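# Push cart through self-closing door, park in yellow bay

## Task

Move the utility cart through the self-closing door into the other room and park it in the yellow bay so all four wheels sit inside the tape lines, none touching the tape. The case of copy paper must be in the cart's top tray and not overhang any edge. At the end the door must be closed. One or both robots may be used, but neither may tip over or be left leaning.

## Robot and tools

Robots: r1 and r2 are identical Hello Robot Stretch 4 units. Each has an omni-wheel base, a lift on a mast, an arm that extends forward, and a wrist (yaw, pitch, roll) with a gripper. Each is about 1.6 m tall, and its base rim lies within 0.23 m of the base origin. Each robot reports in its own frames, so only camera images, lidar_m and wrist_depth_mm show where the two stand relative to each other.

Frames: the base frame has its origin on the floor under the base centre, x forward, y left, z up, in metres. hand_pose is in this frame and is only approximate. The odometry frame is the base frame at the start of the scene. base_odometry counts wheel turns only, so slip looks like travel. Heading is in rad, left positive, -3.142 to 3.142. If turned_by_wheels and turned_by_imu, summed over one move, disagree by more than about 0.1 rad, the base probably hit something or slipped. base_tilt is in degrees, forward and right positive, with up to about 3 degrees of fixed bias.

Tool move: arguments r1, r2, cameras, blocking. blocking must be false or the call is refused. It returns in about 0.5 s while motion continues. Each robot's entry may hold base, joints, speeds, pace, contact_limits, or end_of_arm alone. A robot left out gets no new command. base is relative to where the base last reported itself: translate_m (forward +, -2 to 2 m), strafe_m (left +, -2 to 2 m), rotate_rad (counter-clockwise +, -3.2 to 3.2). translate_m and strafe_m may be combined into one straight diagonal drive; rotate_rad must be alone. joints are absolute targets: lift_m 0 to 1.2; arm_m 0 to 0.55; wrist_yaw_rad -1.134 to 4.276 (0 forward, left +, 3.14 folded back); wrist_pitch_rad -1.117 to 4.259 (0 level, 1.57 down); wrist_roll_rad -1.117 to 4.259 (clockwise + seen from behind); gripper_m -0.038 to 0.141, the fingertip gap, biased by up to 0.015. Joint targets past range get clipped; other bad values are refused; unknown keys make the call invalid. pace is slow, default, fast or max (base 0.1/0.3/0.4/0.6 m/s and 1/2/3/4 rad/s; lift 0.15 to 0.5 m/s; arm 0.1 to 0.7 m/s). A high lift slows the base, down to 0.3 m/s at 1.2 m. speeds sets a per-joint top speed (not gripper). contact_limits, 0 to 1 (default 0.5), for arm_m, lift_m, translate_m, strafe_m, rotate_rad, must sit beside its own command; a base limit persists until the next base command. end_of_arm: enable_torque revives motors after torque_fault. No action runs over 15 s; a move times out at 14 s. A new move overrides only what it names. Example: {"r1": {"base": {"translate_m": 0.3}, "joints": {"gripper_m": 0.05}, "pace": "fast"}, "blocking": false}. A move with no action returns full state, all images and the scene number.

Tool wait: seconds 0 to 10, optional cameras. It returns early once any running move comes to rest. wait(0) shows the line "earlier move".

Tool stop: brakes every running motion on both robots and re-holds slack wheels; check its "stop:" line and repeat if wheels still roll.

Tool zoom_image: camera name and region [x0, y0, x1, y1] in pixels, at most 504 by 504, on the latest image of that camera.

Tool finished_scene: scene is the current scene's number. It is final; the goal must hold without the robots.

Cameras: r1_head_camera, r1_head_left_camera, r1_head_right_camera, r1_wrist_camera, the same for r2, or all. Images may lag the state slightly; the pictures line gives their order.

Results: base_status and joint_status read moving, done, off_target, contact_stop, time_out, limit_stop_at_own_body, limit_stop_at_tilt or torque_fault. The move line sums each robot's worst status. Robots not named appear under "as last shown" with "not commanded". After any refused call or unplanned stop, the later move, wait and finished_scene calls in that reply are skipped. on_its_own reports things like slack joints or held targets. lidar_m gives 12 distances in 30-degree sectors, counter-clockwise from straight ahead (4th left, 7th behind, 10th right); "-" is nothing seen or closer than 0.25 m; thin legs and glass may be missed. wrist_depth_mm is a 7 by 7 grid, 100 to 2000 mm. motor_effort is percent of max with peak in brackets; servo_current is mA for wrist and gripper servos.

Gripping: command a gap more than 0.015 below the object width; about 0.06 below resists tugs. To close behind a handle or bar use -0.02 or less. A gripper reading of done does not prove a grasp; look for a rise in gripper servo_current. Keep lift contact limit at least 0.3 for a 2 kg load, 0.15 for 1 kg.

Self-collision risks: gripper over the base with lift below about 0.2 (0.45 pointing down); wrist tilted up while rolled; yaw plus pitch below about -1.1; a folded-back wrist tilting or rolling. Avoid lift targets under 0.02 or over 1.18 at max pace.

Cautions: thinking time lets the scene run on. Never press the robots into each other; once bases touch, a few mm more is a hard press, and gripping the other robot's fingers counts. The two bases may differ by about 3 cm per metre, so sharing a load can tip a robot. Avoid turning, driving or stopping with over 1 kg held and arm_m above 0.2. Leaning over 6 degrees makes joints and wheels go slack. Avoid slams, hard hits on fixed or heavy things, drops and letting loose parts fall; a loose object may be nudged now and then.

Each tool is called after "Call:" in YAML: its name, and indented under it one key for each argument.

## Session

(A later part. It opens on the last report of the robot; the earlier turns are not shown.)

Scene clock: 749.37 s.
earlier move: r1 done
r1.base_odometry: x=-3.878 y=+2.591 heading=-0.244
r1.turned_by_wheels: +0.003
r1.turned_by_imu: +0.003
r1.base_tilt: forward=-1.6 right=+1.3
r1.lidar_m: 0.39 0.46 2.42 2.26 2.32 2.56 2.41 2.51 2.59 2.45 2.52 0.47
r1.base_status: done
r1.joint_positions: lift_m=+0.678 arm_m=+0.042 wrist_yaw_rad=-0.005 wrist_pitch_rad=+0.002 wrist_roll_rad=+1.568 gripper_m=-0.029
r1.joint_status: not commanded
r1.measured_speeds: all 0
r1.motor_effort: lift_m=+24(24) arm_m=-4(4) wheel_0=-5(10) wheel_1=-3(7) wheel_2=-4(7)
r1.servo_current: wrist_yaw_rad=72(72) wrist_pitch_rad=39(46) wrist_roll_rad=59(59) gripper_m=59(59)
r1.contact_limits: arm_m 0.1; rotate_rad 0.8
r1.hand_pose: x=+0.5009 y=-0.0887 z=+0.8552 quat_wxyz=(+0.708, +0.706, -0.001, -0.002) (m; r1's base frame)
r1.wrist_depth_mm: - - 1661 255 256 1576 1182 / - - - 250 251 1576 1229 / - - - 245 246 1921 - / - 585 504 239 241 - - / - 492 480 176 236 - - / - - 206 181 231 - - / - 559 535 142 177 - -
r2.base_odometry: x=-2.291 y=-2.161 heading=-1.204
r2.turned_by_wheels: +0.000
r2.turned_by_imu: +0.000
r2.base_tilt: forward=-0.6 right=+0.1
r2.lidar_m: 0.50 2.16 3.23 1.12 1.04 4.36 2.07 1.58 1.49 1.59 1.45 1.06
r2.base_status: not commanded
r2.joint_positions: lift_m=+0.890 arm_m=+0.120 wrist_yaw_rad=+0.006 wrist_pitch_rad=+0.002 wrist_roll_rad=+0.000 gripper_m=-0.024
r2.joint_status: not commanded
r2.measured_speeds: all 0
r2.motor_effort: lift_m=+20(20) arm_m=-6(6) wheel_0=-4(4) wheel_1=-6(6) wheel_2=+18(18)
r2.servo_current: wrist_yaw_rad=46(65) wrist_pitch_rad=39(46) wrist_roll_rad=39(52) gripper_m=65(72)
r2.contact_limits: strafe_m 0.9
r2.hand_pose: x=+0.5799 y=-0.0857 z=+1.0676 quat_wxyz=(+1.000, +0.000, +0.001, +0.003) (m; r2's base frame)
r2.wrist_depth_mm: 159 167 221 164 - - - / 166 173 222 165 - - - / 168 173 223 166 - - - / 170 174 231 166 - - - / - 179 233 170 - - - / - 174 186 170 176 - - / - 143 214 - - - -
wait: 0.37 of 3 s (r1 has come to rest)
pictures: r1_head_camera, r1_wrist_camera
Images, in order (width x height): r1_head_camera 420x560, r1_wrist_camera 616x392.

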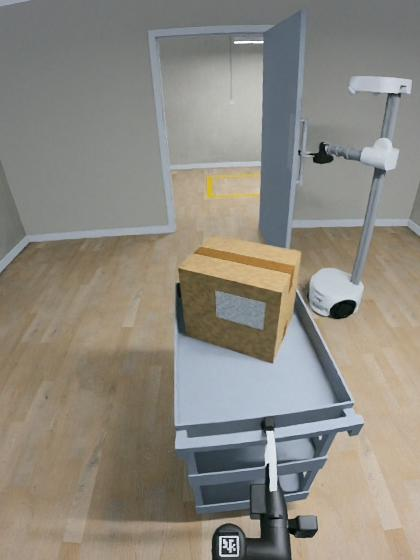

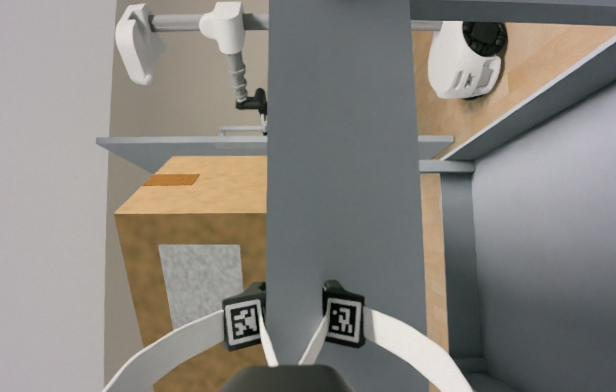

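Call:
move:
  blocking: false
  r1: {"base":{"translate_m":0.6,"strafe_m":0.08},"pace":"slow","contact_limits":{"translate_m":0.8}}

Call:
wait:
  seconds: 8
  cameras: ["r1_head_camera","r1_wrist_camera"]

Scene clock: 756.47 s.
move: r1 moving
r1.base_odometry: x=-3.866 y=+2.589 heading=-0.244
r1.turned_by_wheels: +0.000
r1.turned_by_imu: -0.001
r1.base_tilt: forward=-1.6 right=+1.3
r1.lidar_m: 0.40 0.43 2.40 2.25 2.33 2.56 2.42 2.52 2.55 2.45 2.52 0.48
r1.base_status: translate_m moving; strafe_m moving
r1.joint_positions: lift_m=+0.678 arm_m=+0.042 wrist_yaw_rad=-0.005 wrist_pitch_rad=+0.002 wrist_roll_rad=+1.568 gripper_m=-0.029
r1.joint_status: not commanded
r1.measured_speeds: translate_m=+0.048 strafe_m=+0.006 rotate_rad=-0.001 lift_m=+0.000 arm_m=+0.000 wrist_yaw_rad=+0.000 wrist_pitch_rad=+0.000 wrist_roll_rad=+0.000
r1.motor_effort: lift_m=+24(24) arm_m=+4(4) wheel_0=-1(4) wheel_1=+5(5) wheel_2=-10(10)
r1.servo_current: wrist_yaw_rad=46(65) wrist_pitch_rad=39(46) wrist_roll_rad=52(59) gripper_m=52(59)
r1.contact_limits: arm_m 0.1; translate_m 0.8
r1.hand_pose: x=+0.5009 y=-0.0887 z=+0.8552 quat_wxyz=(+0.708, +0.706, -0.001, -0.002) (m; r1's base frame)
r1.wrist_depth_mm: - - 1661 256 258 1576 1182 / - - - 249 252 1576 1229 / - - - 244 246 1921 - / - 585 504 239 240 - - / - 484 473 176 235 - - / - - 203 182 230 - - / - - 544 142 176 - -
r2: as last shown
r2.lidar_m: 0.52 2.15 3.23 1.12 1.02 4.38 2.07 1.57 1.52 1.62 1.47 1.06
r2.motor_effort: lift_m=+20(20) arm_m=-6(6) wheel_0=-3(4) wheel_1=-6(6) wheel_2=+18(18)
r2.servo_current: wrist_yaw_rad=39(65) wrist_pitch_rad=39(46) wrist_roll_rad=46(52) gripper_m=72(72)
r2.contact_limits: strafe_m 0.9
r2.wrist_depth_mm: 158 167 220 164 - - - / 166 172 222 165 - - - / 168 173 224 167 - - - / 170 174 231 167 - - - / - 180 232 169 - - - / - 174 186 171 176 - - / - 143 213 - - - -
pictures: none

Scene clock: 763.30 s.
earlier move: r1 done
r1.base_odometry: x=-3.277 y=+2.524 heading=-0.243
r1.turned_by_wheels: +0.001
r1.turned_by_imu: +0.002
r1.base_tilt: forward=-1.6 right=+1.3
r1.lidar_m: 0.43 0.41 2.33 2.22 2.28 3.05 3.03 3.14 2.66 2.51 2.56 0.48
r1.base_status: done
r1.joint_positions: lift_m=+0.678 arm_m=+0.042 wrist_yaw_rad=+0.000 wrist_pitch_rad=+0.002 wrist_roll_rad=+1.568 gripper_m=-0.029
r1.joint_status: not commanded
r1.measured_speeds: all 0
r1.motor_effort: lift_m=+24(24) arm_m=+4(4) wheel_0=+6(9) wheel_1=+4(7) wheel_2=-2(13)
r1.servo_current: wrist_yaw_rad=46(85) wrist_pitch_rad=39(52) wrist_roll_rad=39(72) gripper_m=59(65)
r1.contact_limits: arm_m 0.1; translate_m 0.8
r1.hand_pose: x=+0.5013 y=-0.0874 z=+0.8552 quat_wxyz=(+0.708, +0.706, +0.001, -0.001) (m; r1's base frame)
r1.wrist_depth_mm: - - - 257 259 1618 1229 / - - 1576 250 253 1499 1229 / - - - 245 247 1863 - / - - 530 238 241 - - / - 477 466 177 236 - - / - - 484 183 230 - - / - - 530 140 176 - -
r2.base_odometry: x=-2.291 y=-2.161 heading=-1.204
r2.turned_by_wheels: +0.000
r2.turned_by_imu: +0.001
r2.base_tilt: forward=-0.6 right=+0.1
r2.lidar_m: 0.50 2.20 0.78 0.77 1.00 4.36 2.06 1.56 1.52 1.60 1.47 1.07
r2.base_status: not commanded
r2.joint_positions: lift_m=+0.890 arm_m=+0.120 wrist_yaw_rad=+0.006 wrist_pitch_rad=+0.002 wrist_roll_rad=+0.000 gripper_m=-0.024
r2.joint_status: not commanded
r2.measured_speeds: all 0
r2.motor_effort: lift_m=+20(20) arm_m=-6(6) wheel_0=-4(4) wheel_1=-6(6) wheel_2=+18(18)
r2.servo_current: wrist_yaw_rad=39(72) wrist_pitch_rad=52(52) wrist_roll_rad=46(65) gripper_m=72(78)
r2.contact_limits: strafe_m 0.9
r2.hand_pose: x=+0.5799 y=-0.0857 z=+1.0676 quat_wxyz=(+1.000, +0.000, +0.001, +0.003) (m; r2's base frame)
r2.wrist_depth_mm: 159 167 220 163 - - - / 166 172 221 165 - - - / 168 173 222 167 - - - / 170 174 232 167 - - - / - 179 233 169 - - - / - 173 186 171 176 - - / - 143 214 - - - -
wait: 6.83 of 8 s (r1 has come to rest)
pictures: r1_head_camera, r1_wrist_camera
Images, in order (width x height): r1_head_camera 420x560, r1_wrist_camera 616x392.

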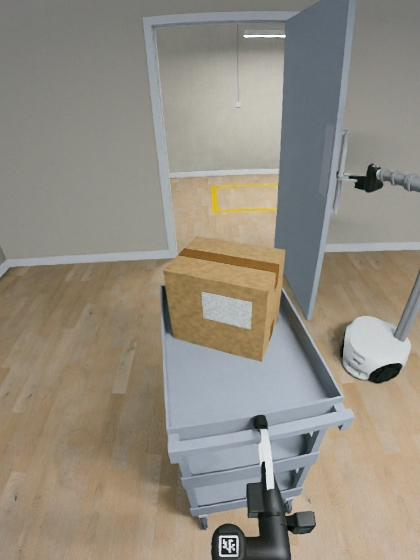

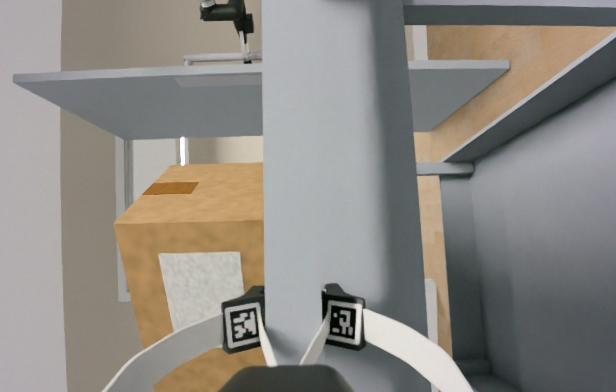

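Call:
move:
  blocking: false
  r1: {"base":{"translate_m":0.4,"strafe_m":0.1},"pace":"slow","contact_limits":{"translate_m":0.8}}

Call:
wait:
  seconds: 8
  cameras: ["r1_head_camera","r1_wrist_camera"]

Scene clock: 773.37 s.
move: r1 moving
r1.base_odometry: x=-3.264 y=+2.524 heading=-0.243
r1.turned_by_wheels: +0.001
r1.turned_by_imu: +0.000
r1.base_tilt: forward=-1.6 right=+1.3
r1.lidar_m: 0.39 0.40 2.33 2.21 2.29 3.06 3.06 3.14 2.64 2.49 2.58 0.50
r1.base_status: translate_m moving; strafe_m moving
r1.joint_positions: lift_m=+0.678 arm_m=+0.042 wrist_yaw_rad=+0.000 wrist_pitch_rad=+0.002 wrist_roll_rad=+1.568 gripper_m=-0.029
r1.joint_status: not commanded
r1.measured_speeds: translate_m=+0.049 strafe_m=+0.013 rotate_rad=-0.003 lift_m=+0.000 arm_m=+0.000 wrist_yaw_rad=+0.000 wrist_pitch_rad=+0.000 wrist_roll_rad=+0.000
r1.motor_effort: lift_m=+24(24) arm_m=+4(4) wheel_0=+7(9) wheel_1=+6(8) wheel_2=-6(8)
r1.servo_current: wrist_yaw_rad=39(72) wrist_pitch_rad=46(52) wrist_roll_rad=46(65) gripper_m=59(59)
r1.contact_limits: arm_m 0.1; translate_m 0.8
r1.hand_pose: x=+0.5013 y=-0.0874 z=+0.8552 quat_wxyz=(+0.708, +0.706, +0.001, -0.001) (m; r1's base frame)
r1.wrist_depth_mm: - - - 258 262 1618 1205 / - - 1576 252 253 1537 1205 / - - - 247 246 1863 - / - - 535 238 241 - - / - 473 469 177 234 - - / - - 488 183 230 - - / - - 535 139 176 - -
r2: as last shown
r2.turned_by_imu: +0.000
r2.lidar_m: 0.48 2.16 0.76 0.77 1.02 4.39 2.11 1.57 1.51 1.59 1.46 1.04
r2.motor_effort: lift_m=+20(20) arm_m=-5(6) wheel_0=-4(4) wheel_1=-6(6) wheel_2=+18(18)
r2.servo_current: wrist_yaw_rad=46(52) wrist_pitch_rad=46(46) wrist_roll_rad=39(65) gripper_m=72(72)
r2.contact_limits: strafe_m 0.9
r2.wrist_depth_mm: 158 167 220 164 - - - / 166 172 222 165 - - - / 168 173 222 167 - - - / 170 174 231 167 - - - / - 180 232 169 - - - / - 174 186 170 176 - - / - 143 214 - - - -
pictures: none

Scene clock: 778.23 s.
earlier move: r1 done
r1.base_odometry: x=-2.865 y=+2.525 heading=-0.243
r1.turned_by_wheels: -0.001
r1.turned_by_imu: -0.001
r1.base_tilt: forward=-1.6 right=+1.3
r1.lidar_m: 0.39 0.46 2.24 2.11 2.20 2.93 3.51 3.53 2.74 2.58 1.22 0.49
r1.base_status: done
r1.joint_positions: lift_m=+0.678 arm_m=+0.042 wrist_yaw_rad=+0.000 wrist_pitch_rad=+0.002 wrist_roll_rad=+1.568 gripper_m=-0.029
r1.joint_status: not commanded
r1.measured_speeds: all 0
r1.motor_effort: lift_m=+24(24) arm_m=+4(4) wheel_0=+0(9) wheel_1=+2(8) wheel_2=-2(8)
r1.servo_current: wrist_yaw_rad=52(72) wrist_pitch_rad=39(52) wrist_roll_rad=46(72) gripper_m=52(65)
r1.contact_limits: arm_m 0.1; translate_m 0.8
r1.hand_pose: x=+0.5012 y=-0.0875 z=+0.8552 quat_wxyz=(+0.708, +0.706, +0.001, -0.001) (m; r1's base frame)
r1.wrist_depth_mm: - 1205 1229 - 303 307 307 / - - - - 279 1576 1229 / - - - - 265 1756 - / - - - 248 252 1863 - / - 554 462 235 239 - - / - 484 469 181 230 - - / - 484 492 159 215 - -
r2.base_odometry: x=-2.291 y=-2.161 heading=-1.204
r2.turned_by_wheels: +0.000
r2.turned_by_imu: +0.001
r2.base_tilt: forward=-0.6 right=+0.1
r2.lidar_m: 0.49 0.91 0.78 0.81 1.33 4.38 2.07 1.54 1.52 1.62 1.44 1.09
r2.base_status: not commanded
r2.joint_positions: lift_m=+0.890 arm_m=+0.120 wrist_yaw_rad=+0.006 wrist_pitch_rad=+0.002 wrist_roll_rad=+0.000 gripper_m=-0.024
r2.joint_status: not commanded
r2.measured_speeds: all 0
r2.motor_effort: lift_m=+20(20) arm_m=-6(6) wheel_0=-4(4) wheel_1=-6(6) wheel_2=+18(18)
r2.servo_current: wrist_yaw_rad=52(65) wrist_pitch_rad=46(46) wrist_roll_rad=46(65) gripper_m=65(78)
r2.contact_limits: strafe_m 0.9
r2.hand_pose: x=+0.5799 y=-0.0857 z=+1.0676 quat_wxyz=(+1.000, +0.000, +0.001, +0.003) (m; r2's base frame)
r2.wrist_depth_mm: 159 167 221 164 - - - / 166 173 222 166 - - - / 168 173 222 166 - - - / 170 173 232 166 - - - / - 180 233 169 - - - / - 173 186 170 176 - - / - 143 214 - - - -
wait: 4.87 of 8 s (r1 has come to rest)
pictures: r1_head_camera, r1_wrist_camera
Images, in order (width x height): r1_head_camera 420x560, r1_wrist_camera 616x392.

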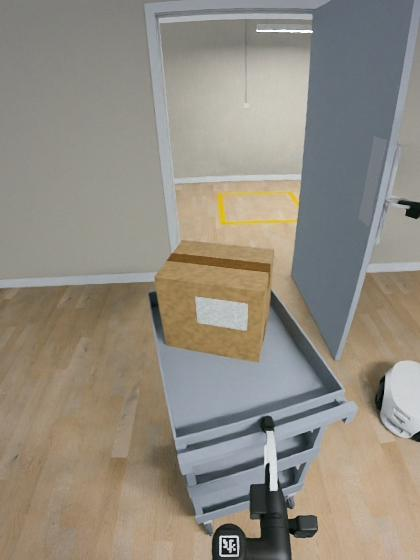

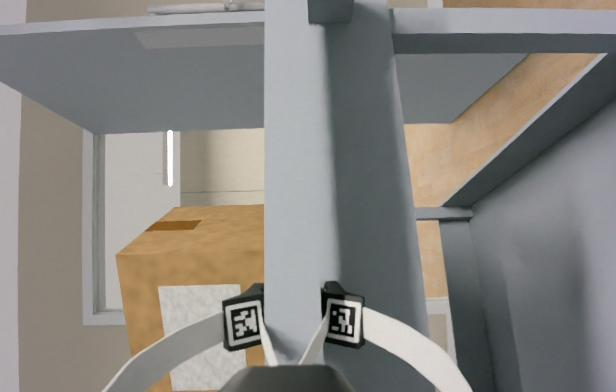

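Call:
move:
  blocking: false
  r1: {"base":{"translate_m":-0.5,"strafe_m":0.1},"pace":"slow","contact_limits":{"translate_m":0.8}}

Call:
wait:
  seconds: 8
  cameras: ["r1_head_camera","r1_wrist_camera"]

Scene clock: 799.43 s.
move: r1 moving
r1.base_odometry: x=-2.876 y=+2.530 heading=-0.243
r1.turned_by_wheels: +0.000
r1.turned_by_imu: +0.000
r1.base_tilt: forward=-1.6 right=+1.3
r1.lidar_m: 0.38 0.39 2.26 2.12 2.20 2.92 3.48 3.52 2.73 2.58 1.22 0.47
r1.base_status: translate_m moving; strafe_m moving
r1.joint_positions: lift_m=+0.678 arm_m=+0.042 wrist_yaw_rad=+0.000 wrist_pitch_rad=+0.002 wrist_roll_rad=+1.568 gripper_m=-0.029
r1.joint_status: not commanded
r1.measured_speeds: translate_m=-0.049 strafe_m=+0.009 rotate_rad=+0.001 lift_m=+0.000 arm_m=+0.000 wrist_yaw_rad=+0.000 wrist_pitch_rad=+0.000 wrist_roll_rad=+0.000
r1.motor_effort: lift_m=+24(24) arm_m=-2(4) wheel_0=-6(9) wheel_1=-6(6) wheel_2=+8(8)
r1.servo_current: wrist_yaw_rad=46(52) wrist_pitch_rad=39(52) wrist_roll_rad=39(72) gripper_m=59(59)
r1.contact_limits: arm_m 0.1; translate_m 0.8
r1.hand_pose: x=+0.5013 y=-0.0875 z=+0.8552 quat_wxyz=(+0.708, +0.706, +0.001, -0.001) (m; r1's base frame)
r1.wrist_depth_mm: - 1205 1229 - 297 301 310 / - - - - 274 1576 1205 / - - - 257 260 1863 - / - - - 248 249 - - / - 484 469 182 238 - - / - 488 206 181 229 - - / - 492 496 158 217 - -
r2: as last shown
r2.turned_by_imu: +0.000
r2.lidar_m: 0.50 2.17 0.80 0.80 1.33 4.37 2.13 1.58 1.51 1.60 1.47 1.06
r2.servo_current: wrist_yaw_rad=59(59) wrist_pitch_rad=39(46) wrist_roll_rad=39(59) gripper_m=72(78)
r2.contact_limits: strafe_m 0.9
r2.wrist_depth_mm: 159 167 220 164 - - - / 166 172 222 165 - - - / 168 173 223 166 - - - / 170 174 232 167 - - - / - 180 232 169 - - - / - 174 186 170 176 - - / - 143 214 - - - -
pictures: none

Scene clock: 805.30 s.
earlier move: r1 done
r1.base_odometry: x=-3.326 y=+2.742 heading=-0.243
r1.turned_by_wheels: +0.000
r1.turned_by_imu: +0.001
r1.base_tilt: forward=-1.5 right=+1.2
r1.lidar_m: 0.40 0.42 2.13 2.01 2.07 2.80 2.96 3.04 2.85 2.69 2.77 0.47
r1.base_status: done
r1.joint_positions: lift_m=+0.678 arm_m=+0.042 wrist_yaw_rad=+0.002 wrist_pitch_rad=+0.002 wrist_roll_rad=+1.568 gripper_m=-0.029
r1.joint_status: not commanded
r1.measured_speeds: all 0
r1.motor_effort: lift_m=+24(24) arm_m=-4(4) wheel_0=-4(10) wheel_1=-1(7) wheel_2=+2(9)
r1.servo_current: wrist_yaw_rad=52(65) wrist_pitch_rad=39(52) wrist_roll_rad=59(72) gripper_m=52(59)
r1.contact_limits: arm_m 0.1; translate_m 0.8
r1.hand_pose: x=+0.5015 y=-0.0869 z=+0.8552 quat_wxyz=(+0.708, +0.706, +0.001, +0.000) (m; r1's base frame)
r1.wrist_depth_mm: - - - 257 258 1430 1160 / - - - 251 251 1708 1255 / - - - 244 247 1863 - / - - 512 238 241 - - / - 477 477 177 236 - - / - - 488 182 232 - - / - 559 535 142 177 - -
r2.base_odometry: x=-2.291 y=-2.161 heading=-1.204
r2.turned_by_wheels: +0.000
r2.turned_by_imu: +0.001
r2.base_tilt: forward=-0.6 right=+0.1
r2.lidar_m: 0.49 2.16 1.03 0.95 1.31 4.34 2.07 1.56 1.50 1.61 1.46 1.03
r2.base_status: not commanded
r2.joint_positions: lift_m=+0.890 arm_m=+0.120 wrist_yaw_rad=+0.006 wrist_pitch_rad=+0.002 wrist_roll_rad=+0.000 gripper_m=-0.024
r2.joint_status: not commanded
r2.measured_speeds: all 0
r2.motor_effort: lift_m=+20(20) arm_m=-6(6) wheel_0=-4(4) wheel_1=-6(7) wheel_2=+18(18)
r2.servo_current: wrist_yaw_rad=52(65) wrist_pitch_rad=39(52) wrist_roll_rad=46(59) gripper_m=72(78)
r2.contact_limits: strafe_m 0.9
r2.hand_pose: x=+0.5799 y=-0.0857 z=+1.0676 quat_wxyz=(+1.000, +0.000, +0.001, +0.003) (m; r2's base frame)
r2.wrist_depth_mm: 159 167 221 164 - - - / 166 173 222 165 - - - / 168 173 223 166 - - - / 169 174 231 167 - - - / - 180 232 169 - - - / - 174 187 171 176 - - / - 143 213 - - - -
wait: 5.87 of 8 s (r1 has come to rest)
pictures: r1_head_camera, r1_wrist_camera
Images, in order (width x height): r1_head_camera 420x560, r1_wrist_camera 616x392.

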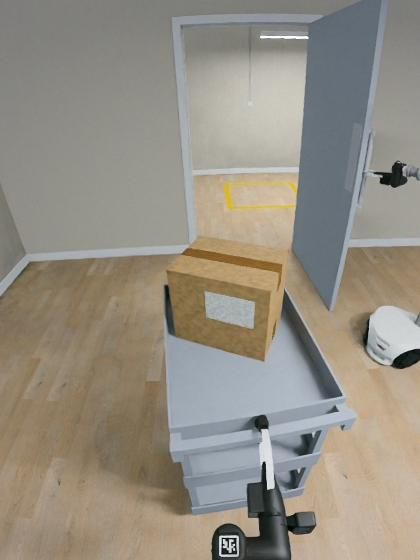

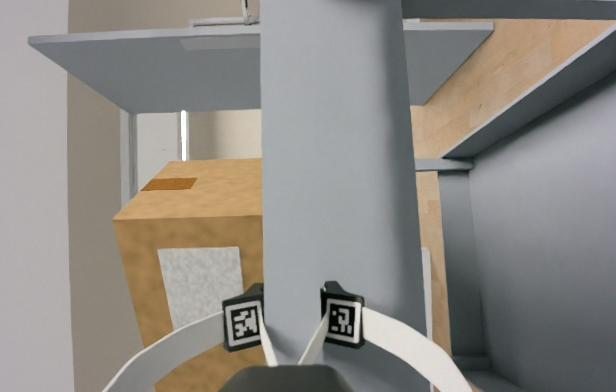

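Call:
move:
  blocking: false
  r1: {"base":{"translate_m":0.2,"strafe_m":0.08},"pace":"slow","contact_limits":{"translate_m":0.8}}

Call:
wait:
  seconds: 8
  cameras: ["r1_head_camera"]

Scene clock: 815.57 s.
move: r1 moving
r1.base_odometry: x=-3.313 y=+2.744 heading=-0.243
r1.turned_by_wheels: +0.000
r1.turned_by_imu: +0.000
r1.base_tilt: forward=-1.6 right=+1.3
r1.lidar_m: 0.41 0.42 2.14 2.02 2.08 2.76 2.96 3.05 2.86 2.71 2.79 0.50
r1.base_status: translate_m moving; strafe_m moving
r1.joint_positions: lift_m=+0.678 arm_m=+0.042 wrist_yaw_rad=+0.002 wrist_pitch_rad=+0.002 wrist_roll_rad=+1.568 gripper_m=-0.029
r1.joint_status: not commanded
r1.measured_speeds: translate_m=+0.048 strafe_m=+0.019 rotate_rad=+0.001 lift_m=+0.000 arm_m=+0.000 wrist_yaw_rad=+0.000 wrist_pitch_rad=+0.000 wrist_roll_rad=+0.000
r1.motor_effort: lift_m=+24(24) arm_m=-2(4) wheel_0=+5(6) wheel_1=+5(7) wheel_2=-6(7)
r1.servo_current: wrist_yaw_rad=52(59) wrist_pitch_rad=46(52) wrist_roll_rad=59(72) gripper_m=52(59)
r1.contact_limits: arm_m 0.1; translate_m 0.8
r1.hand_pose: x=+0.5014 y=-0.0869 z=+0.8552 quat_wxyz=(+0.708, +0.706, +0.001, +0.000) (m; r1's base frame)
r1.wrist_depth_mm: - - - 259 264 1537 1138 / - - - 254 257 1756 1229 / - - - 248 248 1921 - / - - 544 240 243 - - / - 477 469 178 236 - - / - 512 484 181 230 - - / - 544 539 141 175 - -
r2: as last shown
r2.turned_by_imu: +0.000
r2.lidar_m: 0.50 2.12 0.97 0.99 1.27 4.38 2.09 1.55 1.51 1.61 1.48 1.08
r2.motor_effort: lift_m=+20(20) arm_m=-6(6) wheel_0=-4(4) wheel_1=-6(6) wheel_2=+18(18)
r2.servo_current: wrist_yaw_rad=65(65) wrist_pitch_rad=39(46) wrist_roll_rad=39(52) gripper_m=65(72)
r2.contact_limits: strafe_m 0.9
r2.wrist_depth_mm: 158 167 220 163 - - - / 166 173 222 165 - - - / 168 174 222 166 - - - / 170 173 231 167 - - - / - 180 233 169 - - - / - 174 186 171 176 - - / - 143 214 - - - -
pictures: none

Scene clock: 818.43 s.
earlier move: r1 done
r1.base_odometry: x=-3.113 y=+2.772 heading=-0.243
r1.turned_by_wheels: +0.000
r1.turned_by_imu: +0.000
r1.base_tilt: forward=-1.6 right=+1.3
r1.lidar_m: 0.42 0.43 2.08 1.94 1.98 2.65 3.16 3.23 2.94 2.78 1.54 0.46
r1.base_status: done
r1.joint_positions: lift_m=+0.678 arm_m=+0.042 wrist_yaw_rad=-0.003 wrist_pitch_rad=+0.002 wrist_roll_rad=+1.568 gripper_m=-0.029
r1.joint_status: not commanded
r1.measured_speeds: all 0
r1.motor_effort: lift_m=+24(24) arm_m=+4(4) wheel_0=+6(9) wheel_1=+4(7) wheel_2=-2(11)
r1.servo_current: wrist_yaw_rad=52(72) wrist_pitch_rad=39(52) wrist_roll_rad=65(78) gripper_m=52(59)
r1.contact_limits: arm_m 0.1; translate_m 0.8
r1.hand_pose: x=+0.5010 y=-0.0882 z=+0.8552 quat_wxyz=(+0.708, +0.706, +0.000, -0.002) (m; r1's base frame)
r1.wrist_depth_mm: - - 1430 229 229 1576 1255 / - - - 229 229 1756 - / - - 549 229 229 - - / - 466 466 230 230 - - / - 525 504 230 231 - - / - - 530 182 232 - - / - - 609 141 231 - -
r2.base_odometry: x=-2.291 y=-2.161 heading=-1.204
r2.turned_by_wheels: +0.000
r2.turned_by_imu: +0.000
r2.base_tilt: forward=-0.6 right=+0.1
r2.lidar_m: 0.50 2.13 0.89 0.93 1.59 4.38 2.08 1.58 1.51 1.61 1.45 1.10
r2.base_status: not commanded
r2.joint_positions: lift_m=+0.890 arm_m=+0.120 wrist_yaw_rad=+0.006 wrist_pitch_rad=+0.002 wrist_roll_rad=+0.000 gripper_m=-0.024
r2.joint_status: not commanded
r2.measured_speeds: all 0
r2.motor_effort: lift_m=+20(20) arm_m=-6(6) wheel_0=-4(4) wheel_1=-6(7) wheel_2=+18(18)
r2.servo_current: wrist_yaw_rad=52(65) wrist_pitch_rad=39(46) wrist_roll_rad=52(65) gripper_m=72(78)
r2.contact_limits: strafe_m 0.9
r2.hand_pose: x=+0.5799 y=-0.0857 z=+1.0676 quat_wxyz=(+1.000, +0.000, +0.001, +0.003) (m; r2's base frame)
r2.wrist_depth_mm: 159 167 220 164 - - - / 166 172 222 165 - - - / 168 173 222 167 - - - / 170 174 231 166 - - - / - 179 232 168 - - - / - 174 186 171 176 - - / - 143 214 - - - -
wait: 2.87 of 8 s (r1 has come to rest)
pictures: r1_head_camera
Images, in order (width x height): r1_head_camera 420x560.

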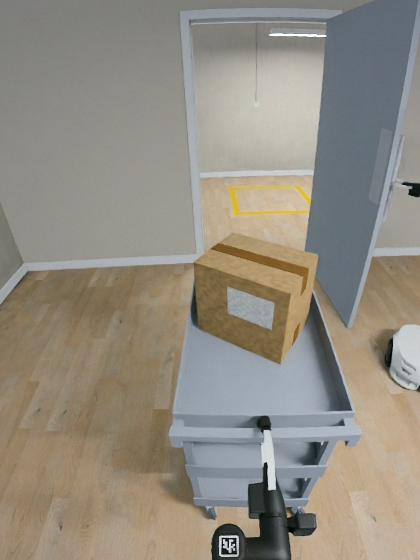

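Call:
move:
  blocking: false
  r1: {"base":{"translate_m":0.22,"strafe_m":0.08},"pace":"slow","contact_limits":{"translate_m":0.8}}

Call:
wait:
  seconds: 8
  cameras: ["r1_head_camera"]

Scene clock: 826.47 s.
move: r1 moving
r1.base_odometry: x=-3.099 y=+2.773 heading=-0.242
r1.turned_by_wheels: +0.000
r1.turned_by_imu: +0.000
r1.base_tilt: forward=-1.6 right=+1.3
r1.lidar_m: 0.43 0.47 2.04 1.92 2.01 2.69 3.18 3.24 2.94 2.79 1.54 0.45
r1.base_status: translate_m moving; strafe_m moving
r1.joint_positions: lift_m=+0.678 arm_m=+0.042 wrist_yaw_rad=-0.003 wrist_pitch_rad=+0.002 wrist_roll_rad=+1.568 gripper_m=-0.029
r1.joint_status: not commanded
r1.measured_speeds: translate_m=+0.049 strafe_m=+0.017 rotate_rad=+0.002 lift_m=+0.000 arm_m=+0.000 wrist_yaw_rad=+0.000 wrist_pitch_rad=+0.000 wrist_roll_rad=+0.000
r1.motor_effort: lift_m=+24(24) arm_m=+4(4) wheel_0=+7(9) wheel_1=+7(8) wheel_2=-8(9)
r1.servo_current: wrist_yaw_rad=46(72) wrist_pitch_rad=46(52) wrist_roll_rad=39(59) gripper_m=52(59)
r1.contact_limits: arm_m 0.1; translate_m 0.8
r1.hand_pose: x=+0.5010 y=-0.0882 z=+0.8552 quat_wxyz=(+0.708, +0.706, +0.000, -0.002) (m; r1's base frame)
r1.wrist_depth_mm: - - 1499 233 233 1499 1205 / - - - 232 233 1808 - / - - 574 232 234 - - / - 462 466 231 232 - - / - 504 492 231 231 - - / - - 517 181 231 - - / - - 585 141 231 - -
r2: as last shown
r2.lidar_m: 0.49 2.19 0.89 0.94 1.59 4.38 2.11 1.57 1.51 1.61 1.49 1.07
r2.motor_effort: lift_m=+20(20) arm_m=-6(6) wheel_0=-4(4) wheel_1=-7(7) wheel_2=+18(18)
r2.contact_limits: strafe_m 0.9
r2.wrist_depth_mm: 159 167 220 164 - - - / 166 173 221 166 - - - / 168 173 223 167 - - - / 170 174 231 167 - - - / - 179 231 169 - - - / - 174 186 170 177 - - / - 143 213 - - - -
pictures: none

Scene clock: 829.53 s.
earlier move: r1 done
r1.base_odometry: x=-2.880 y=+2.796 heading=-0.242
r1.turned_by_wheels: +0.000
r1.turned_by_imu: +0.001
r1.base_tilt: forward=-1.6 right=+1.3
r1.lidar_m: 0.42 0.48 1.97 1.87 1.93 2.55 3.41 3.45 2.99 2.84 1.46 0.46
r1.base_status: done
r1.joint_positions: lift_m=+0.678 arm_m=+0.042 wrist_yaw_rad=-0.003 wrist_pitch_rad=+0.002 wrist_roll_rad=+1.568 gripper_m=-0.029
r1.joint_status: not commanded
r1.measured_speeds: all 0
r1.motor_effort: lift_m=+24(24) arm_m=+4(4) wheel_0=+4(9) wheel_1=+2(8) wheel_2=-3(9)
r1.servo_current: wrist_yaw_rad=59(72) wrist_pitch_rad=33(52) wrist_roll_rad=46(65) gripper_m=52(65)
r1.contact_limits: arm_m 0.1; translate_m 0.8
r1.hand_pose: x=+0.5010 y=-0.0882 z=+0.8552 quat_wxyz=(+0.708, +0.706, +0.000, -0.002) (m; r1's base frame)
r1.wrist_depth_mm: - - - 222 221 1576 1229 / - - - 223 224 809 - / - - 512 224 226 - - / - 466 459 227 229 - - / - - 517 229 231 - - / - - 539 181 232 - - / - - - 141 235 - -
r2.base_odometry: x=-2.291 y=-2.161 heading=-1.204
r2.turned_by_wheels: +0.000
r2.turned_by_imu: +0.000
r2.base_tilt: forward=-0.6 right=+0.1
r2.lidar_m: 0.46 2.12 0.91 1.01 4.50 4.39 2.10 1.56 1.52 1.62 1.47 1.06
r2.base_status: not commanded
r2.joint_positions: lift_m=+0.890 arm_m=+0.120 wrist_yaw_rad=+0.006 wrist_pitch_rad=+0.002 wrist_roll_rad=+0.000 gripper_m=-0.024
r2.joint_status: not commanded
r2.measured_speeds: all 0
r2.motor_effort: lift_m=+20(20) arm_m=-5(6) wheel_0=-3(4) wheel_1=-6(7) wheel_2=+18(18)
r2.servo_current: wrist_yaw_rad=46(65) wrist_pitch_rad=39(46) wrist_roll_rad=39(65) gripper_m=72(78)
r2.contact_limits: strafe_m 0.9
r2.hand_pose: x=+0.5799 y=-0.0857 z=+1.0676 quat_wxyz=(+1.000, +0.000, +0.001, +0.003) (m; r2's base frame)
r2.wrist_depth_mm: 158 167 220 164 - - - / 166 173 222 165 - - - / 168 174 222 167 - - - / 170 174 232 167 - - - / - 179 232 169 - - - / - 173 186 171 176 - - / - 143 214 - - - -
wait: 3.07 of 8 s (r1 has come to rest)
pictures: r1_head_camera
Images, in order (width x height): r1_head_camera 420x560.

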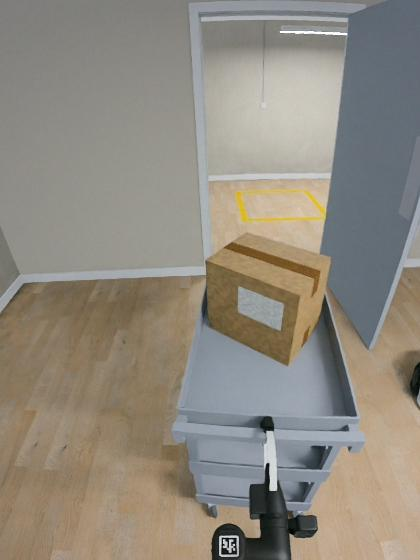

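Call:
move:
  blocking: false
  r1: {"base":{"translate_m":-0.8,"strafe_m":0.2},"pace":"slow","contact_limits":{"translate_m":0.8}}

Call:
wait:
  seconds: 10
  cameras: ["r1_head_camera"]

Scene clock: 841.63 s.
move: r1 moving
r1.base_odometry: x=-2.891 y=+2.802 heading=-0.243
r1.turned_by_wheels: -0.001
r1.turned_by_imu: -0.001
r1.base_tilt: forward=-1.6 right=+1.3
r1.lidar_m: 0.44 0.47 1.98 1.87 1.93 2.59 3.38 3.45 2.98 2.85 1.46 0.44
r1.base_status: translate_m moving; strafe_m moving
r1.joint_positions: lift_m=+0.678 arm_m=+0.042 wrist_yaw_rad=-0.003 wrist_pitch_rad=+0.002 wrist_roll_rad=+1.568 gripper_m=-0.029
r1.joint_status: not commanded
r1.measured_speeds: translate_m=-0.050 strafe_m=+0.011 rotate_rad=-0.006 lift_m=+0.000 arm_m=+0.000 wrist_yaw_rad=+0.000 wrist_pitch_rad=+0.000 wrist_roll_rad=+0.000
r1.motor_effort: lift_m=+24(24) arm_m=+0(4) wheel_0=-8(8) wheel_1=-6(7) wheel_2=+6(8)
r1.servo_current: wrist_yaw_rad=52(65) wrist_pitch_rad=46(46) wrist_roll_rad=39(59) gripper_m=52(59)
r1.contact_limits: arm_m 0.1; translate_m 0.8
r1.hand_pose: x=+0.5011 y=-0.0882 z=+0.8552 quat_wxyz=(+0.708, +0.706, +0.000, -0.002) (m; r1's base frame)
r1.wrist_depth_mm: - - - 222 223 1537 1255 / - - - 224 224 809 - / - - 517 225 227 - - / - 462 459 227 229 - - / - 535 512 229 230 - - / - - 204 180 232 - - / - - - 140 234 - -
r2: as last shown
r2.base_tilt: forward=-0.6 right=+0.0
r2.lidar_m: 0.49 2.15 0.90 1.00 4.50 4.37 2.06 1.56 1.49 1.59 1.45 1.06
r2.motor_effort: lift_m=+20(20) arm_m=-6(6) wheel_0=-4(4) wheel_1=-6(6) wheel_2=+17(18)
r2.servo_current: wrist_yaw_rad=52(59) wrist_pitch_rad=46(46) wrist_roll_rad=39(46) gripper_m=72(78)
r2.contact_limits: strafe_m 0.9
r2.wrist_depth_mm: 158 167 220 164 - - - / 166 173 222 165 - - - / 168 174 221 167 - - - / 170 174 232 166 - - - / - 179 232 169 - - - / - 174 187 170 176 - - / - 143 214 - - - -
pictures: none

Scene clock: 850.63 s.
earlier move: r1 done
r1.base_odometry: x=-3.608 y=+3.183 heading=-0.243
r1.turned_by_wheels: +0.001
r1.turned_by_imu: +0.003
r1.base_tilt: forward=-1.6 right=+1.3
r1.lidar_m: 0.40 0.41 1.71 1.64 1.68 2.28 2.57 2.65 3.24 3.08 3.18 0.49
r1.base_status: done
r1.joint_positions: lift_m=+0.678 arm_m=+0.042 wrist_yaw_rad=+0.002 wrist_pitch_rad=+0.002 wrist_roll_rad=+1.568 gripper_m=-0.029
r1.joint_status: not commanded
r1.measured_speeds: all 0
r1.motor_effort: lift_m=+24(24) arm_m=-4(4) wheel_0=-3(11) wheel_1=-3(7) wheel_2=+3(10)
r1.servo_current: wrist_yaw_rad=46(72) wrist_pitch_rad=39(52) wrist_roll_rad=59(72) gripper_m=52(65)
r1.contact_limits: arm_m 0.1; translate_m 0.8
r1.hand_pose: x=+0.5015 y=-0.0868 z=+0.8552 quat_wxyz=(+0.708, +0.706, +0.002, +0.000) (m; r1's base frame)
r1.wrist_depth_mm: - - - - 287 290 301 / - - - - 268 1756 1205 / - - - 255 256 1921 - / - - 640 244 246 - - / - 473 469 181 238 - - / - 492 469 182 229 - - / - 521 504 161 173 - -
r2.base_odometry: x=-2.291 y=-2.161 heading=-1.204
r2.turned_by_wheels: +0.000
r2.turned_by_imu: +0.001
r2.base_tilt: forward=-0.6 right=+0.1
r2.lidar_m: 0.49 2.13 3.23 1.53 2.18 4.38 2.11 1.58 1.50 1.60 1.49 1.05
r2.base_status: not commanded
r2.joint_positions: lift_m=+0.890 arm_m=+0.120 wrist_yaw_rad=+0.006 wrist_pitch_rad=+0.002 wrist_roll_rad=+0.000 gripper_m=-0.024
r2.joint_status: not commanded
r2.measured_speeds: all 0
r2.motor_effort: lift_m=+20(20) arm_m=-5(6) wheel_0=-3(4) wheel_1=-6(6) wheel_2=+18(18)
r2.servo_current: wrist_yaw_rad=52(72) wrist_pitch_rad=39(52) wrist_roll_rad=59(65) gripper_m=65(78)
r2.contact_limits: strafe_m 0.9
r2.hand_pose: x=+0.5799 y=-0.0857 z=+1.0676 quat_wxyz=(+1.000, +0.000, +0.001, +0.003) (m; r2's base frame)
r2.wrist_depth_mm: 159 167 221 164 - - - / 166 173 222 165 - - - / 168 173 222 167 - - - / 170 174 232 166 - - - / - 179 232 169 - - - / - 174 186 171 177 - - / - 143 213 - - - -
wait: 9.00 of 10 s (r1 has come to rest)
pictures: r1_head_camera
Images, in order (width x height): r1_head_camera 420x560.

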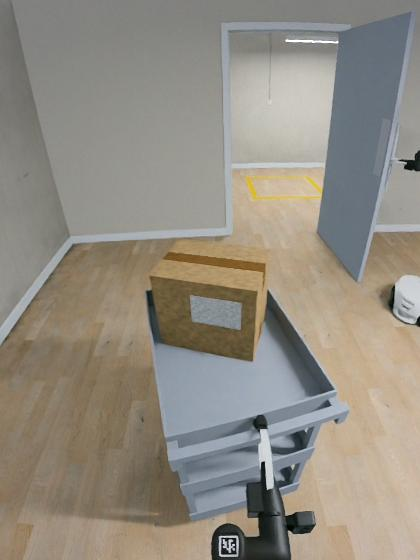

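Call:
move:
  blocking: false
  r1: {"base":{"translate_m":-1.2,"strafe_m":-0.55},"pace":"default","contact_limits":{"translate_m":0.8}}

Call:
wait:
  seconds: 3
  cameras: ["r1_head_camera"]

Call:
wait:
  seconds: 5
  cameras: ["r1_head_camera","r1_wrist_camera"]

Scene clock: 892.10 s.
move: r1 moving
r1.base_odometry: x=-3.642 y=+3.176 heading=-0.242
r1.turned_by_wheels: +0.001
r1.turned_by_imu: +0.000
r1.base_tilt: forward=-1.5 right=+1.2
r1.lidar_m: 0.38 0.40 1.76 1.64 1.70 2.32 2.53 2.63 3.23 3.05 3.14 0.48
r1.base_status: translate_m moving; strafe_m moving
r1.joint_positions: lift_m=+0.678 arm_m=+0.042 wrist_yaw_rad=+0.006 wrist_pitch_rad=+0.002 wrist_roll_rad=+1.568 gripper_m=-0.029
r1.joint_status: not commanded
r1.measured_speeds: translate_m=-0.123 strafe_m=-0.054 rotate_rad=-0.004 lift_m=+0.000 arm_m=+0.000 wrist_yaw_rad=+0.000 wrist_pitch_rad=+0.000 wrist_roll_rad=+0.000
r1.motor_effort: lift_m=+24(24) arm_m=-4(4) wheel_0=+2(4) wheel_1=-8(10) wheel_2=+15(17)
r1.servo_current: wrist_yaw_rad=72(72) wrist_pitch_rad=39(46) wrist_roll_rad=39(59) gripper_m=59(59)
r1.contact_limits: arm_m 0.1; translate_m 0.8
r1.hand_pose: x=+0.5018 y=-0.0856 z=+0.8552 quat_wxyz=(+0.708, +0.706, +0.003, +0.002) (m; r1's base frame)
r1.wrist_depth_mm: - - - - 289 291 291 / - - - - 271 1708 1205 / - - - 256 258 1863 - / - - 661 245 248 - - / - 480 469 182 240 - - / - 492 473 181 230 - - / - 496 184 160 164 - -
r2: as last shown
r2.turned_by_imu: +0.000
r2.lidar_m: 0.48 2.18 3.22 1.53 2.11 4.38 2.08 1.58 1.51 1.60 1.46 1.07
r2.servo_current: wrist_yaw_rad=52(52) wrist_pitch_rad=33(46) wrist_roll_rad=52(59) gripper_m=72(72)
r2.contact_limits: strafe_m 0.9
r2.wrist_depth_mm: 158 167 220 164 - - - / 166 172 221 166 - - - / 168 173 223 166 - - - / 170 174 231 167 - - - / - 180 231 169 - - - / - 173 186 170 176 - - / - 143 213 - - - -
pictures: none

Scene clock: 895.10 s.
earlier move: r1 moving
r1.base_odometry: x=-4.480 y=+3.017 heading=-0.242
r1.turned_by_wheels: +0.000
r1.turned_by_imu: +0.005
r1.base_tilt: forward=-1.6 right=+1.3
r1.lidar_m: 0.28 0.29 0.77 1.95 2.04 1.81 1.73 1.83 2.45 2.74 2.82 0.60
r1.base_status: translate_m moving; strafe_m moving
r1.joint_positions: lift_m=+0.678 arm_m=+0.042 wrist_yaw_rad=+0.012 wrist_pitch_rad=+0.002 wrist_roll_rad=+1.568 gripper_m=-0.029
r1.joint_status: not commanded
r1.measured_speeds: translate_m=-0.272 strafe_m=-0.124 rotate_rad=-0.001 lift_m=+0.000 arm_m=+0.000 wrist_yaw_rad=+0.000 wrist_pitch_rad=+0.000 wrist_roll_rad=+0.000
r1.motor_effort: lift_m=+24(24) arm_m=+4(4) wheel_0=+4(7) wheel_1=-4(10) wheel_2=+9(17)
r1.servo_current: wrist_yaw_rad=78(91) wrist_pitch_rad=39(52) wrist_roll_rad=46(65) gripper_m=59(59)
r1.contact_limits: arm_m 0.1; translate_m 0.8
r1.hand_pose: x=+0.5023 y=-0.0838 z=+0.8552 quat_wxyz=(+0.708, +0.706, +0.005, +0.004) (m; r1's base frame)
r1.wrist_depth_mm: - - - - - 1756 1229 / - - - - - 1756 1205 / - - - 362 - 1708 1229 / - - - 264 387 399 399 / - - - - 296 1808 1336 / - - - 182 236 1808 - / - - 177 - 176 549 -
r2.base_odometry: x=-2.291 y=-2.161 heading=-1.204
r2.turned_by_wheels: +0.000
r2.turned_by_imu: +0.000
r2.base_tilt: forward=-0.5 right=+0.1
r2.lidar_m: 0.51 2.18 3.22 2.23 2.18 4.38 2.07 1.55 1.52 1.59 1.46 1.06
r2.base_status: not commanded
r2.joint_positions: lift_m=+0.890 arm_m=+0.120 wrist_yaw_rad=+0.006 wrist_pitch_rad=+0.002 wrist_roll_rad=+0.000 gripper_m=-0.024
r2.joint_status: not commanded
r2.measured_speeds: all 0
r2.motor_effort: lift_m=+20(20) arm_m=-6(6) wheel_0=-4(4) wheel_1=-6(7) wheel_2=+18(18)
r2.servo_current: wrist_yaw_rad=46(65) wrist_pitch_rad=39(52) wrist_roll_rad=52(59) gripper_m=72(78)
r2.contact_limits: strafe_m 0.9
r2.hand_pose: x=+0.5799 y=-0.0857 z=+1.0676 quat_wxyz=(+1.000, +0.000, +0.001, +0.003) (m; r2's base frame)
r2.wrist_depth_mm: 158 167 221 164 - - - / 167 173 221 165 - - - / 168 174 223 166 - - - / 170 174 231 167 - - - / - 179 231 169 - - - / - 174 186 170 177 - - / - 143 215 - - - -
wait: 3.00 s; no rest
pictures: r1_head_camera
Images, in order (width x height): r1_head_camera 420x560.

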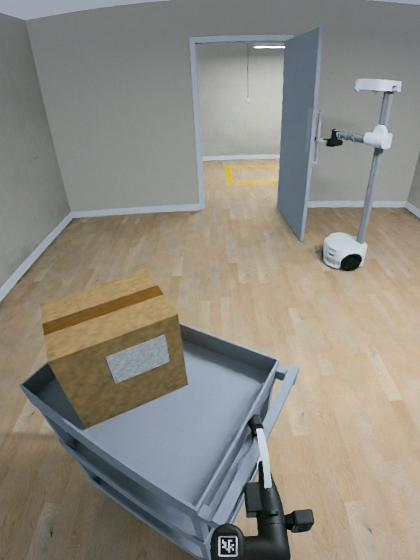

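Scene clock: 897.37 s.
earlier move: r1 done
r1.base_odometry: x=-4.905 y=+2.936 heading=-0.243
r1.turned_by_wheels: -0.001
r1.turned_by_imu: +0.000
r1.base_tilt: forward=-1.6 right=+1.3
r1.lidar_m: 0.27 0.30 2.26 2.12 1.98 1.41 1.34 1.40 1.93 2.56 2.66 0.56
r1.base_status: done
r1.joint_positions: lift_m=+0.678 arm_m=+0.042 wrist_yaw_rad=+0.007 wrist_pitch_rad=+0.002 wrist_roll_rad=+1.568 gripper_m=-0.029
r1.joint_status: not commanded
r1.measured_speeds: all 0
r1.motor_effort: lift_m=+24(24) arm_m=+4(4) wheel_0=-1(7) wheel_1=+1(10) wheel_2=+1(17)
r1.servo_current: wrist_yaw_rad=46(91) wrist_pitch_rad=39(52) wrist_roll_rad=65(65) gripper_m=52(59)
r1.contact_limits: arm_m 0.1; translate_m 0.8
r1.hand_pose: x=+0.5019 y=-0.0854 z=+0.8552 quat_wxyz=(+0.708, +0.706, +0.003, +0.002) (m; r1's base frame)
r1.wrist_depth_mm: - - - - - 1708 1205 / - - - - - 1708 1205 / - - - 362 - 1808 1205 / - - - - 384 397 424 / - - - - 287 1808 1281 / - - 215 182 233 1808 - / - - 178 - 191 125 -
r2.base_odometry: x=-2.291 y=-2.161 heading=-1.204
r2.turned_by_wheels: +0.000
r2.turned_by_imu: +0.000
r2.base_tilt: forward=-0.6 right=+0.1
r2.lidar_m: 0.49 2.15 3.22 3.41 2.42 4.39 2.12 1.56 1.50 1.60 1.49 1.07
r2.base_status: not commanded
r2.joint_positions: lift_m=+0.890 arm_m=+0.120 wrist_yaw_rad=+0.006 wrist_pitch_rad=+0.002 wrist_roll_rad=+0.000 gripper_m=-0.024
r2.joint_status: not commanded
r2.measured_speeds: all 0
r2.motor_effort: lift_m=+20(20) arm_m=-5(6) wheel_0=-4(4) wheel_1=-6(7) wheel_2=+18(18)
r2.servo_current: wrist_yaw_rad=52(65) wrist_pitch_rad=39(52) wrist_roll_rad=46(59) gripper_m=65(78)
r2.contact_limits: strafe_m 0.9
r2.hand_pose: x=+0.5799 y=-0.0857 z=+1.0676 quat_wxyz=(+1.000, +0.000, +0.001, +0.003) (m; r2's base frame)
r2.wrist_depth_mm: 159 167 221 164 - - - / 166 173 222 166 - - - / 168 173 223 167 - - - / 170 174 231 166 - - - / - 180 233 169 - - - / - 173 186 171 177 - - / - 143 214 - - - -
wait: 2.27 of 5 s (r1 has come to rest)
pictures: r1_head_camera, r1_wrist_camera
Images, in order (width x height): r1_head_camera 420x560, r1_wrist_camera 616x392.

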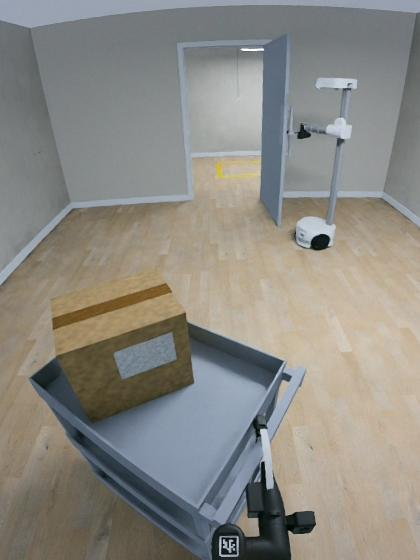

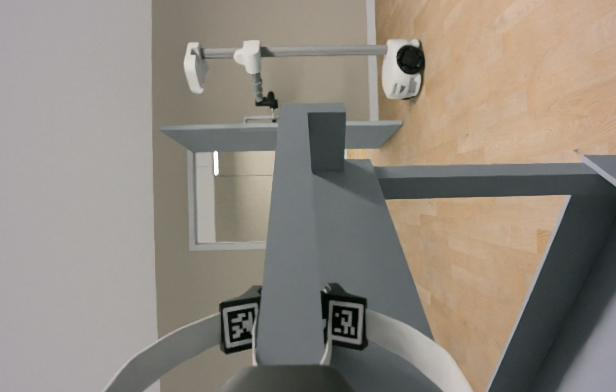

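Call:
move:
  blocking: false
  r1: {"base":{"translate_m":0.3,"strafe_m":0.12},"pace":"slow","contact_limits":{"translate_m":0.8}}

Call:
wait:
  seconds: 5
  cameras: ["r1_head_camera","r1_wrist_camera"]

Scene clock: 920.10 s.
move: r1 moving
r1.base_odometry: x=-4.892 y=+2.938 heading=-0.242
r1.turned_by_wheels: +0.001
r1.turned_by_imu: +0.000
r1.base_tilt: forward=-1.6 right=+1.3
r1.lidar_m: 0.28 0.32 2.25 2.12 2.02 1.44 1.35 1.41 1.93 2.57 2.64 0.54
r1.base_status: translate_m moving; strafe_m moving
r1.joint_positions: lift_m=+0.678 arm_m=+0.042 wrist_yaw_rad=+0.005 wrist_pitch_rad=+0.002 wrist_roll_rad=+1.568 gripper_m=-0.029
r1.joint_status: not commanded
r1.measured_speeds: translate_m=+0.049 strafe_m=+0.019 rotate_rad=+0.001 lift_m=+0.000 arm_m=+0.000 wrist_yaw_rad=+0.000 wrist_pitch_rad=+0.000 wrist_roll_rad=+0.000
r1.motor_effort: lift_m=+24(24) arm_m=+4(4) wheel_0=+6(8) wheel_1=+7(8) wheel_2=-8(8)
r1.servo_current: wrist_yaw_rad=65(72) wrist_pitch_rad=39(46) wrist_roll_rad=59(59) gripper_m=59(59)
r1.contact_limits: arm_m 0.1; translate_m 0.8
r1.hand_pose: x=+0.5017 y=-0.0860 z=+0.8552 quat_wxyz=(+0.708, +0.706, +0.002, +0.001) (m; r1's base frame)
r1.wrist_depth_mm: - - - - - 1708 1205 / - - - - - 1708 1205 / - - - 364 - 1708 1229 / - - - - 387 394 394 / - - - - 290 1708 1308 / - - - 183 234 1808 - / - - 178 - 190 125 -
r2: as last shown
r2.base_tilt: forward=-0.6 right=+0.0
r2.lidar_m: 0.51 2.18 3.23 3.42 2.41 4.39 2.08 1.56 1.50 1.60 1.46 1.07
r2.motor_effort: lift_m=+20(20) arm_m=-6(6) wheel_0=-3(4) wheel_1=-6(6) wheel_2=+18(18)
r2.servo_current: wrist_yaw_rad=46(52) wrist_pitch_rad=39(46) wrist_roll_rad=39(52) gripper_m=72(72)
r2.contact_limits: strafe_m 0.9
r2.wrist_depth_mm: 159 167 220 163 - - - / 166 172 221 166 - - - / 168 173 223 166 - - - / 170 174 231 166 - - - / - 179 231 169 - - - / - 174 186 170 176 - - / - 143 214 - - - -
pictures: none

Scene clock: 924.03 s.
earlier move: r1 done
r1.base_odometry: x=-4.585 y=+2.981 heading=-0.242
r1.turned_by_wheels: +0.000
r1.turned_by_imu: +0.001
r1.base_tilt: forward=-1.6 right=+1.3
r1.lidar_m: 0.28 0.32 2.12 1.98 2.13 1.72 1.64 1.69 2.33 2.67 2.77 0.54
r1.base_status: done
r1.joint_positions: lift_m=+0.678 arm_m=+0.042 wrist_yaw_rad=+0.001 wrist_pitch_rad=+0.002 wrist_roll_rad=+1.568 gripper_m=-0.029
r1.joint_status: not commanded
r1.measured_speeds: all 0
r1.motor_effort: lift_m=+24(24) arm_m=+4(4) wheel_0=+2(10) wheel_1=+2(10) wheel_2=-3(8)
r1.servo_current: wrist_yaw_rad=52(72) wrist_pitch_rad=39(52) wrist_roll_rad=52(78) gripper_m=59(65)
r1.contact_limits: arm_m 0.1; translate_m 0.8
r1.hand_pose: x=+0.5014 y=-0.0870 z=+0.8552 quat_wxyz=(+0.708, +0.706, +0.001, +0.000) (m; r1's base frame)
r1.wrist_depth_mm: - - - - - 1756 1182 / - - - - - 1756 1229 / - - - 366 - 1618 1160 / - - - - 379 1537 436 / - - - - 273 1756 1281 / - - 189 182 232 1708 - / - - 180 - 189 125 -
r2.base_odometry: x=-2.291 y=-2.161 heading=-1.204
r2.turned_by_wheels: +0.000
r2.turned_by_imu: +0.001
r2.base_tilt: forward=-0.6 right=+0.1
r2.lidar_m: 0.49 2.18 3.22 3.43 2.20 4.39 2.08 1.54 1.50 1.62 1.47 1.04
r2.base_status: not commanded
r2.joint_positions: lift_m=+0.890 arm_m=+0.120 wrist_yaw_rad=+0.006 wrist_pitch_rad=+0.002 wrist_roll_rad=+0.000 gripper_m=-0.024
r2.joint_status: not commanded
r2.measured_speeds: all 0
r2.motor_effort: lift_m=+20(20) arm_m=-6(6) wheel_0=-3(4) wheel_1=-6(6) wheel_2=+18(18)
r2.servo_current: wrist_yaw_rad=52(72) wrist_pitch_rad=46(52) wrist_roll_rad=52(59) gripper_m=72(78)
r2.contact_limits: strafe_m 0.9
r2.hand_pose: x=+0.5799 y=-0.0857 z=+1.0676 quat_wxyz=(+1.000, +0.000, +0.001, +0.003) (m; r2's base frame)
r2.wrist_depth_mm: 159 167 220 163 - - - / 166 172 221 166 - - - / 168 173 222 166 - - - / 170 174 231 166 - - - / - 179 232 169 - - - / - 173 186 170 176 - - / - 143 213 - - - -
wait: 3.93 of 5 s (r1 has come to rest)
pictures: r1_head_camera, r1_wrist_camera
Images, in order (width x height): r1_head_camera 420x560, r1_wrist_camera 616x392.

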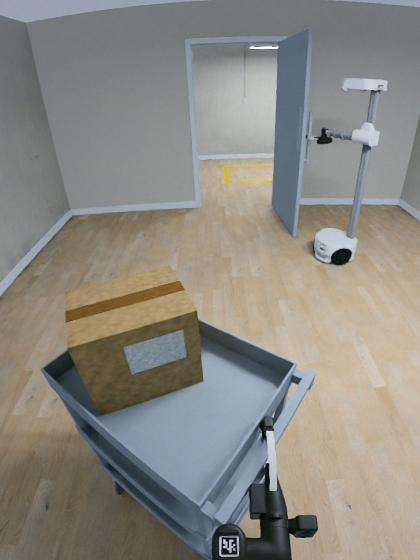

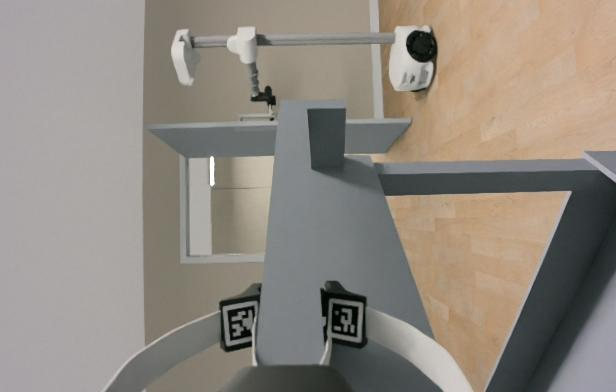

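Call:
move:
  blocking: false
  r1: {"base":{"strafe_m":0.25},"pace":"slow","contact_limits":{"strafe_m":0.8}}

Call:
wait:
  seconds: 5
  cameras: ["r1_head_camera"]

Scene clock: 931.77 s.
move: r1 moving
r1.base_odometry: x=-4.582 y=+2.995 heading=-0.243
r1.turned_by_wheels: -0.001
r1.turned_by_imu: -0.001
r1.base_tilt: forward=-1.6 right=+1.3
r1.lidar_m: 0.26 0.33 2.11 1.99 2.10 1.74 1.65 1.71 2.32 2.70 2.78 0.57
r1.base_status: strafe_m moving
r1.joint_positions: lift_m=+0.678 arm_m=+0.042 wrist_yaw_rad=-0.004 wrist_pitch_rad=+0.002 wrist_roll_rad=+1.568 gripper_m=-0.029
r1.joint_status: not commanded
r1.measured_speeds: translate_m=+0.001 strafe_m=+0.056 rotate_rad=-0.006 lift_m=+0.000 arm_m=+0.000 wrist_yaw_rad=-0.008 wrist_pitch_rad=+0.000 wrist_roll_rad=+0.000
r1.motor_effort: lift_m=+24(24) arm_m=+4(4) wheel_0=-12(12) wheel_1=+5(7) wheel_2=-3(4)
r1.servo_current: wrist_yaw_rad=59(59) wrist_pitch_rad=46(46) wrist_roll_rad=39(65) gripper_m=52(59)
r1.contact_limits: arm_m 0.1; strafe_m 0.8
r1.hand_pose: x=+0.5009 y=-0.0885 z=+0.8552 quat_wxyz=(+0.708, +0.706, -0.001, -0.002) (m; r1's base frame)
r1.wrist_depth_mm: - - - - - 1661 1205 / - - - - - 1808 1229 / - - - 362 - 1618 1160 / - - - - 379 1576 436 / - - - - 274 1808 1308 / - - 189 182 224 1661 - / - - 181 - 189 125 -
r2: as last shown
r2.turned_by_imu: +0.000
r2.lidar_m: 0.49 2.16 3.23 3.42 2.20 4.38 2.08 1.57 1.50 1.61 1.46 1.07
r2.motor_effort: lift_m=+20(20) arm_m=-6(6) wheel_0=-4(4) wheel_1=-6(6) wheel_2=+18(18)
r2.servo_current: wrist_yaw_rad=46(59) wrist_pitch_rad=39(46) wrist_roll_rad=52(52) gripper_m=65(72)
r2.contact_limits: strafe_m 0.9
r2.wrist_depth_mm: 158 167 220 163 - - - / 166 173 222 165 - - - / 168 173 222 166 - - - / 170 174 231 167 - - - / - 179 233 169 - - - / - 174 186 170 176 - - / - 143 213 - - - -
pictures: none

Scene clock: 934.90 s.
earlier move: r1 done
r1.base_odometry: x=-4.525 y=+3.223 heading=-0.243
r1.turned_by_wheels: +0.001
r1.turned_by_imu: +0.001
r1.base_tilt: forward=-1.6 right=+1.2
r1.lidar_m: 0.37 0.33 1.87 1.76 1.85 1.72 1.65 1.72 2.35 2.94 3.05 0.49
r1.base_status: done
r1.joint_positions: lift_m=+0.678 arm_m=+0.042 wrist_yaw_rad=-0.003 wrist_pitch_rad=+0.002 wrist_roll_rad=+1.568 gripper_m=-0.029
r1.joint_status: not commanded
r1.measured_speeds: all 0
r1.motor_effort: lift_m=+24(24) arm_m=+1(4) wheel_0=-4(16) wheel_1=+2(7) wheel_2=+0(5)
r1.servo_current: wrist_yaw_rad=33(72) wrist_pitch_rad=39(52) wrist_roll_rad=52(72) gripper_m=52(65)
r1.contact_limits: arm_m 0.1; strafe_m 0.8
r1.hand_pose: x=+0.5010 y=-0.0882 z=+0.8552 quat_wxyz=(+0.708, +0.706, +0.000, -0.002) (m; r1's base frame)
r1.wrist_depth_mm: - - - 256 - 1618 1182 / - - - - 324 340 338 / - - - - 290 1708 1281 / - - - - 262 1921 - / - - 654 240 244 - - / - 455 206 180 229 - - / - 452 455 156 210 - -
r2.base_odometry: x=-2.291 y=-2.161 heading=-1.204
r2.turned_by_wheels: +0.000
r2.turned_by_imu: +0.000
r2.base_tilt: forward=-0.6 right=+0.1
r2.lidar_m: 0.50 2.18 3.22 2.17 2.06 4.38 2.09 1.58 1.53 1.61 1.48 1.06
r2.base_status: not commanded
r2.joint_positions: lift_m=+0.890 arm_m=+0.120 wrist_yaw_rad=+0.006 wrist_pitch_rad=+0.002 wrist_roll_rad=+0.000 gripper_m=-0.024
r2.joint_status: not commanded
r2.measured_speeds: all 0
r2.motor_effort: lift_m=+20(20) arm_m=-6(6) wheel_0=-4(4) wheel_1=-6(7) wheel_2=+18(18)
r2.servo_current: wrist_yaw_rad=52(65) wrist_pitch_rad=46(52) wrist_roll_rad=46(59) gripper_m=72(78)
r2.contact_limits: strafe_m 0.9
r2.hand_pose: x=+0.5799 y=-0.0857 z=+1.0676 quat_wxyz=(+1.000, +0.000, +0.001, +0.003) (m; r2's base frame)
r2.wrist_depth_mm: 159 167 221 163 - - - / 166 172 220 165 - - - / 168 173 222 167 - - - / 170 174 232 166 - - - / - 180 232 169 - - - / - 173 186 170 176 - - / - 143 213 - - - -
wait: 3.13 of 5 s (r1 has come to rest)
pictures: r1_head_camera
Images, in order (width x height): r1_head_camera 420x560.

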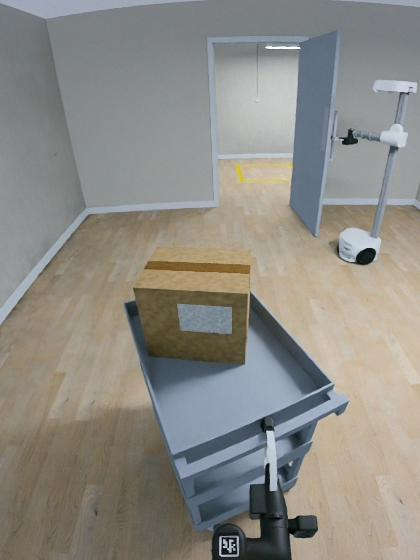

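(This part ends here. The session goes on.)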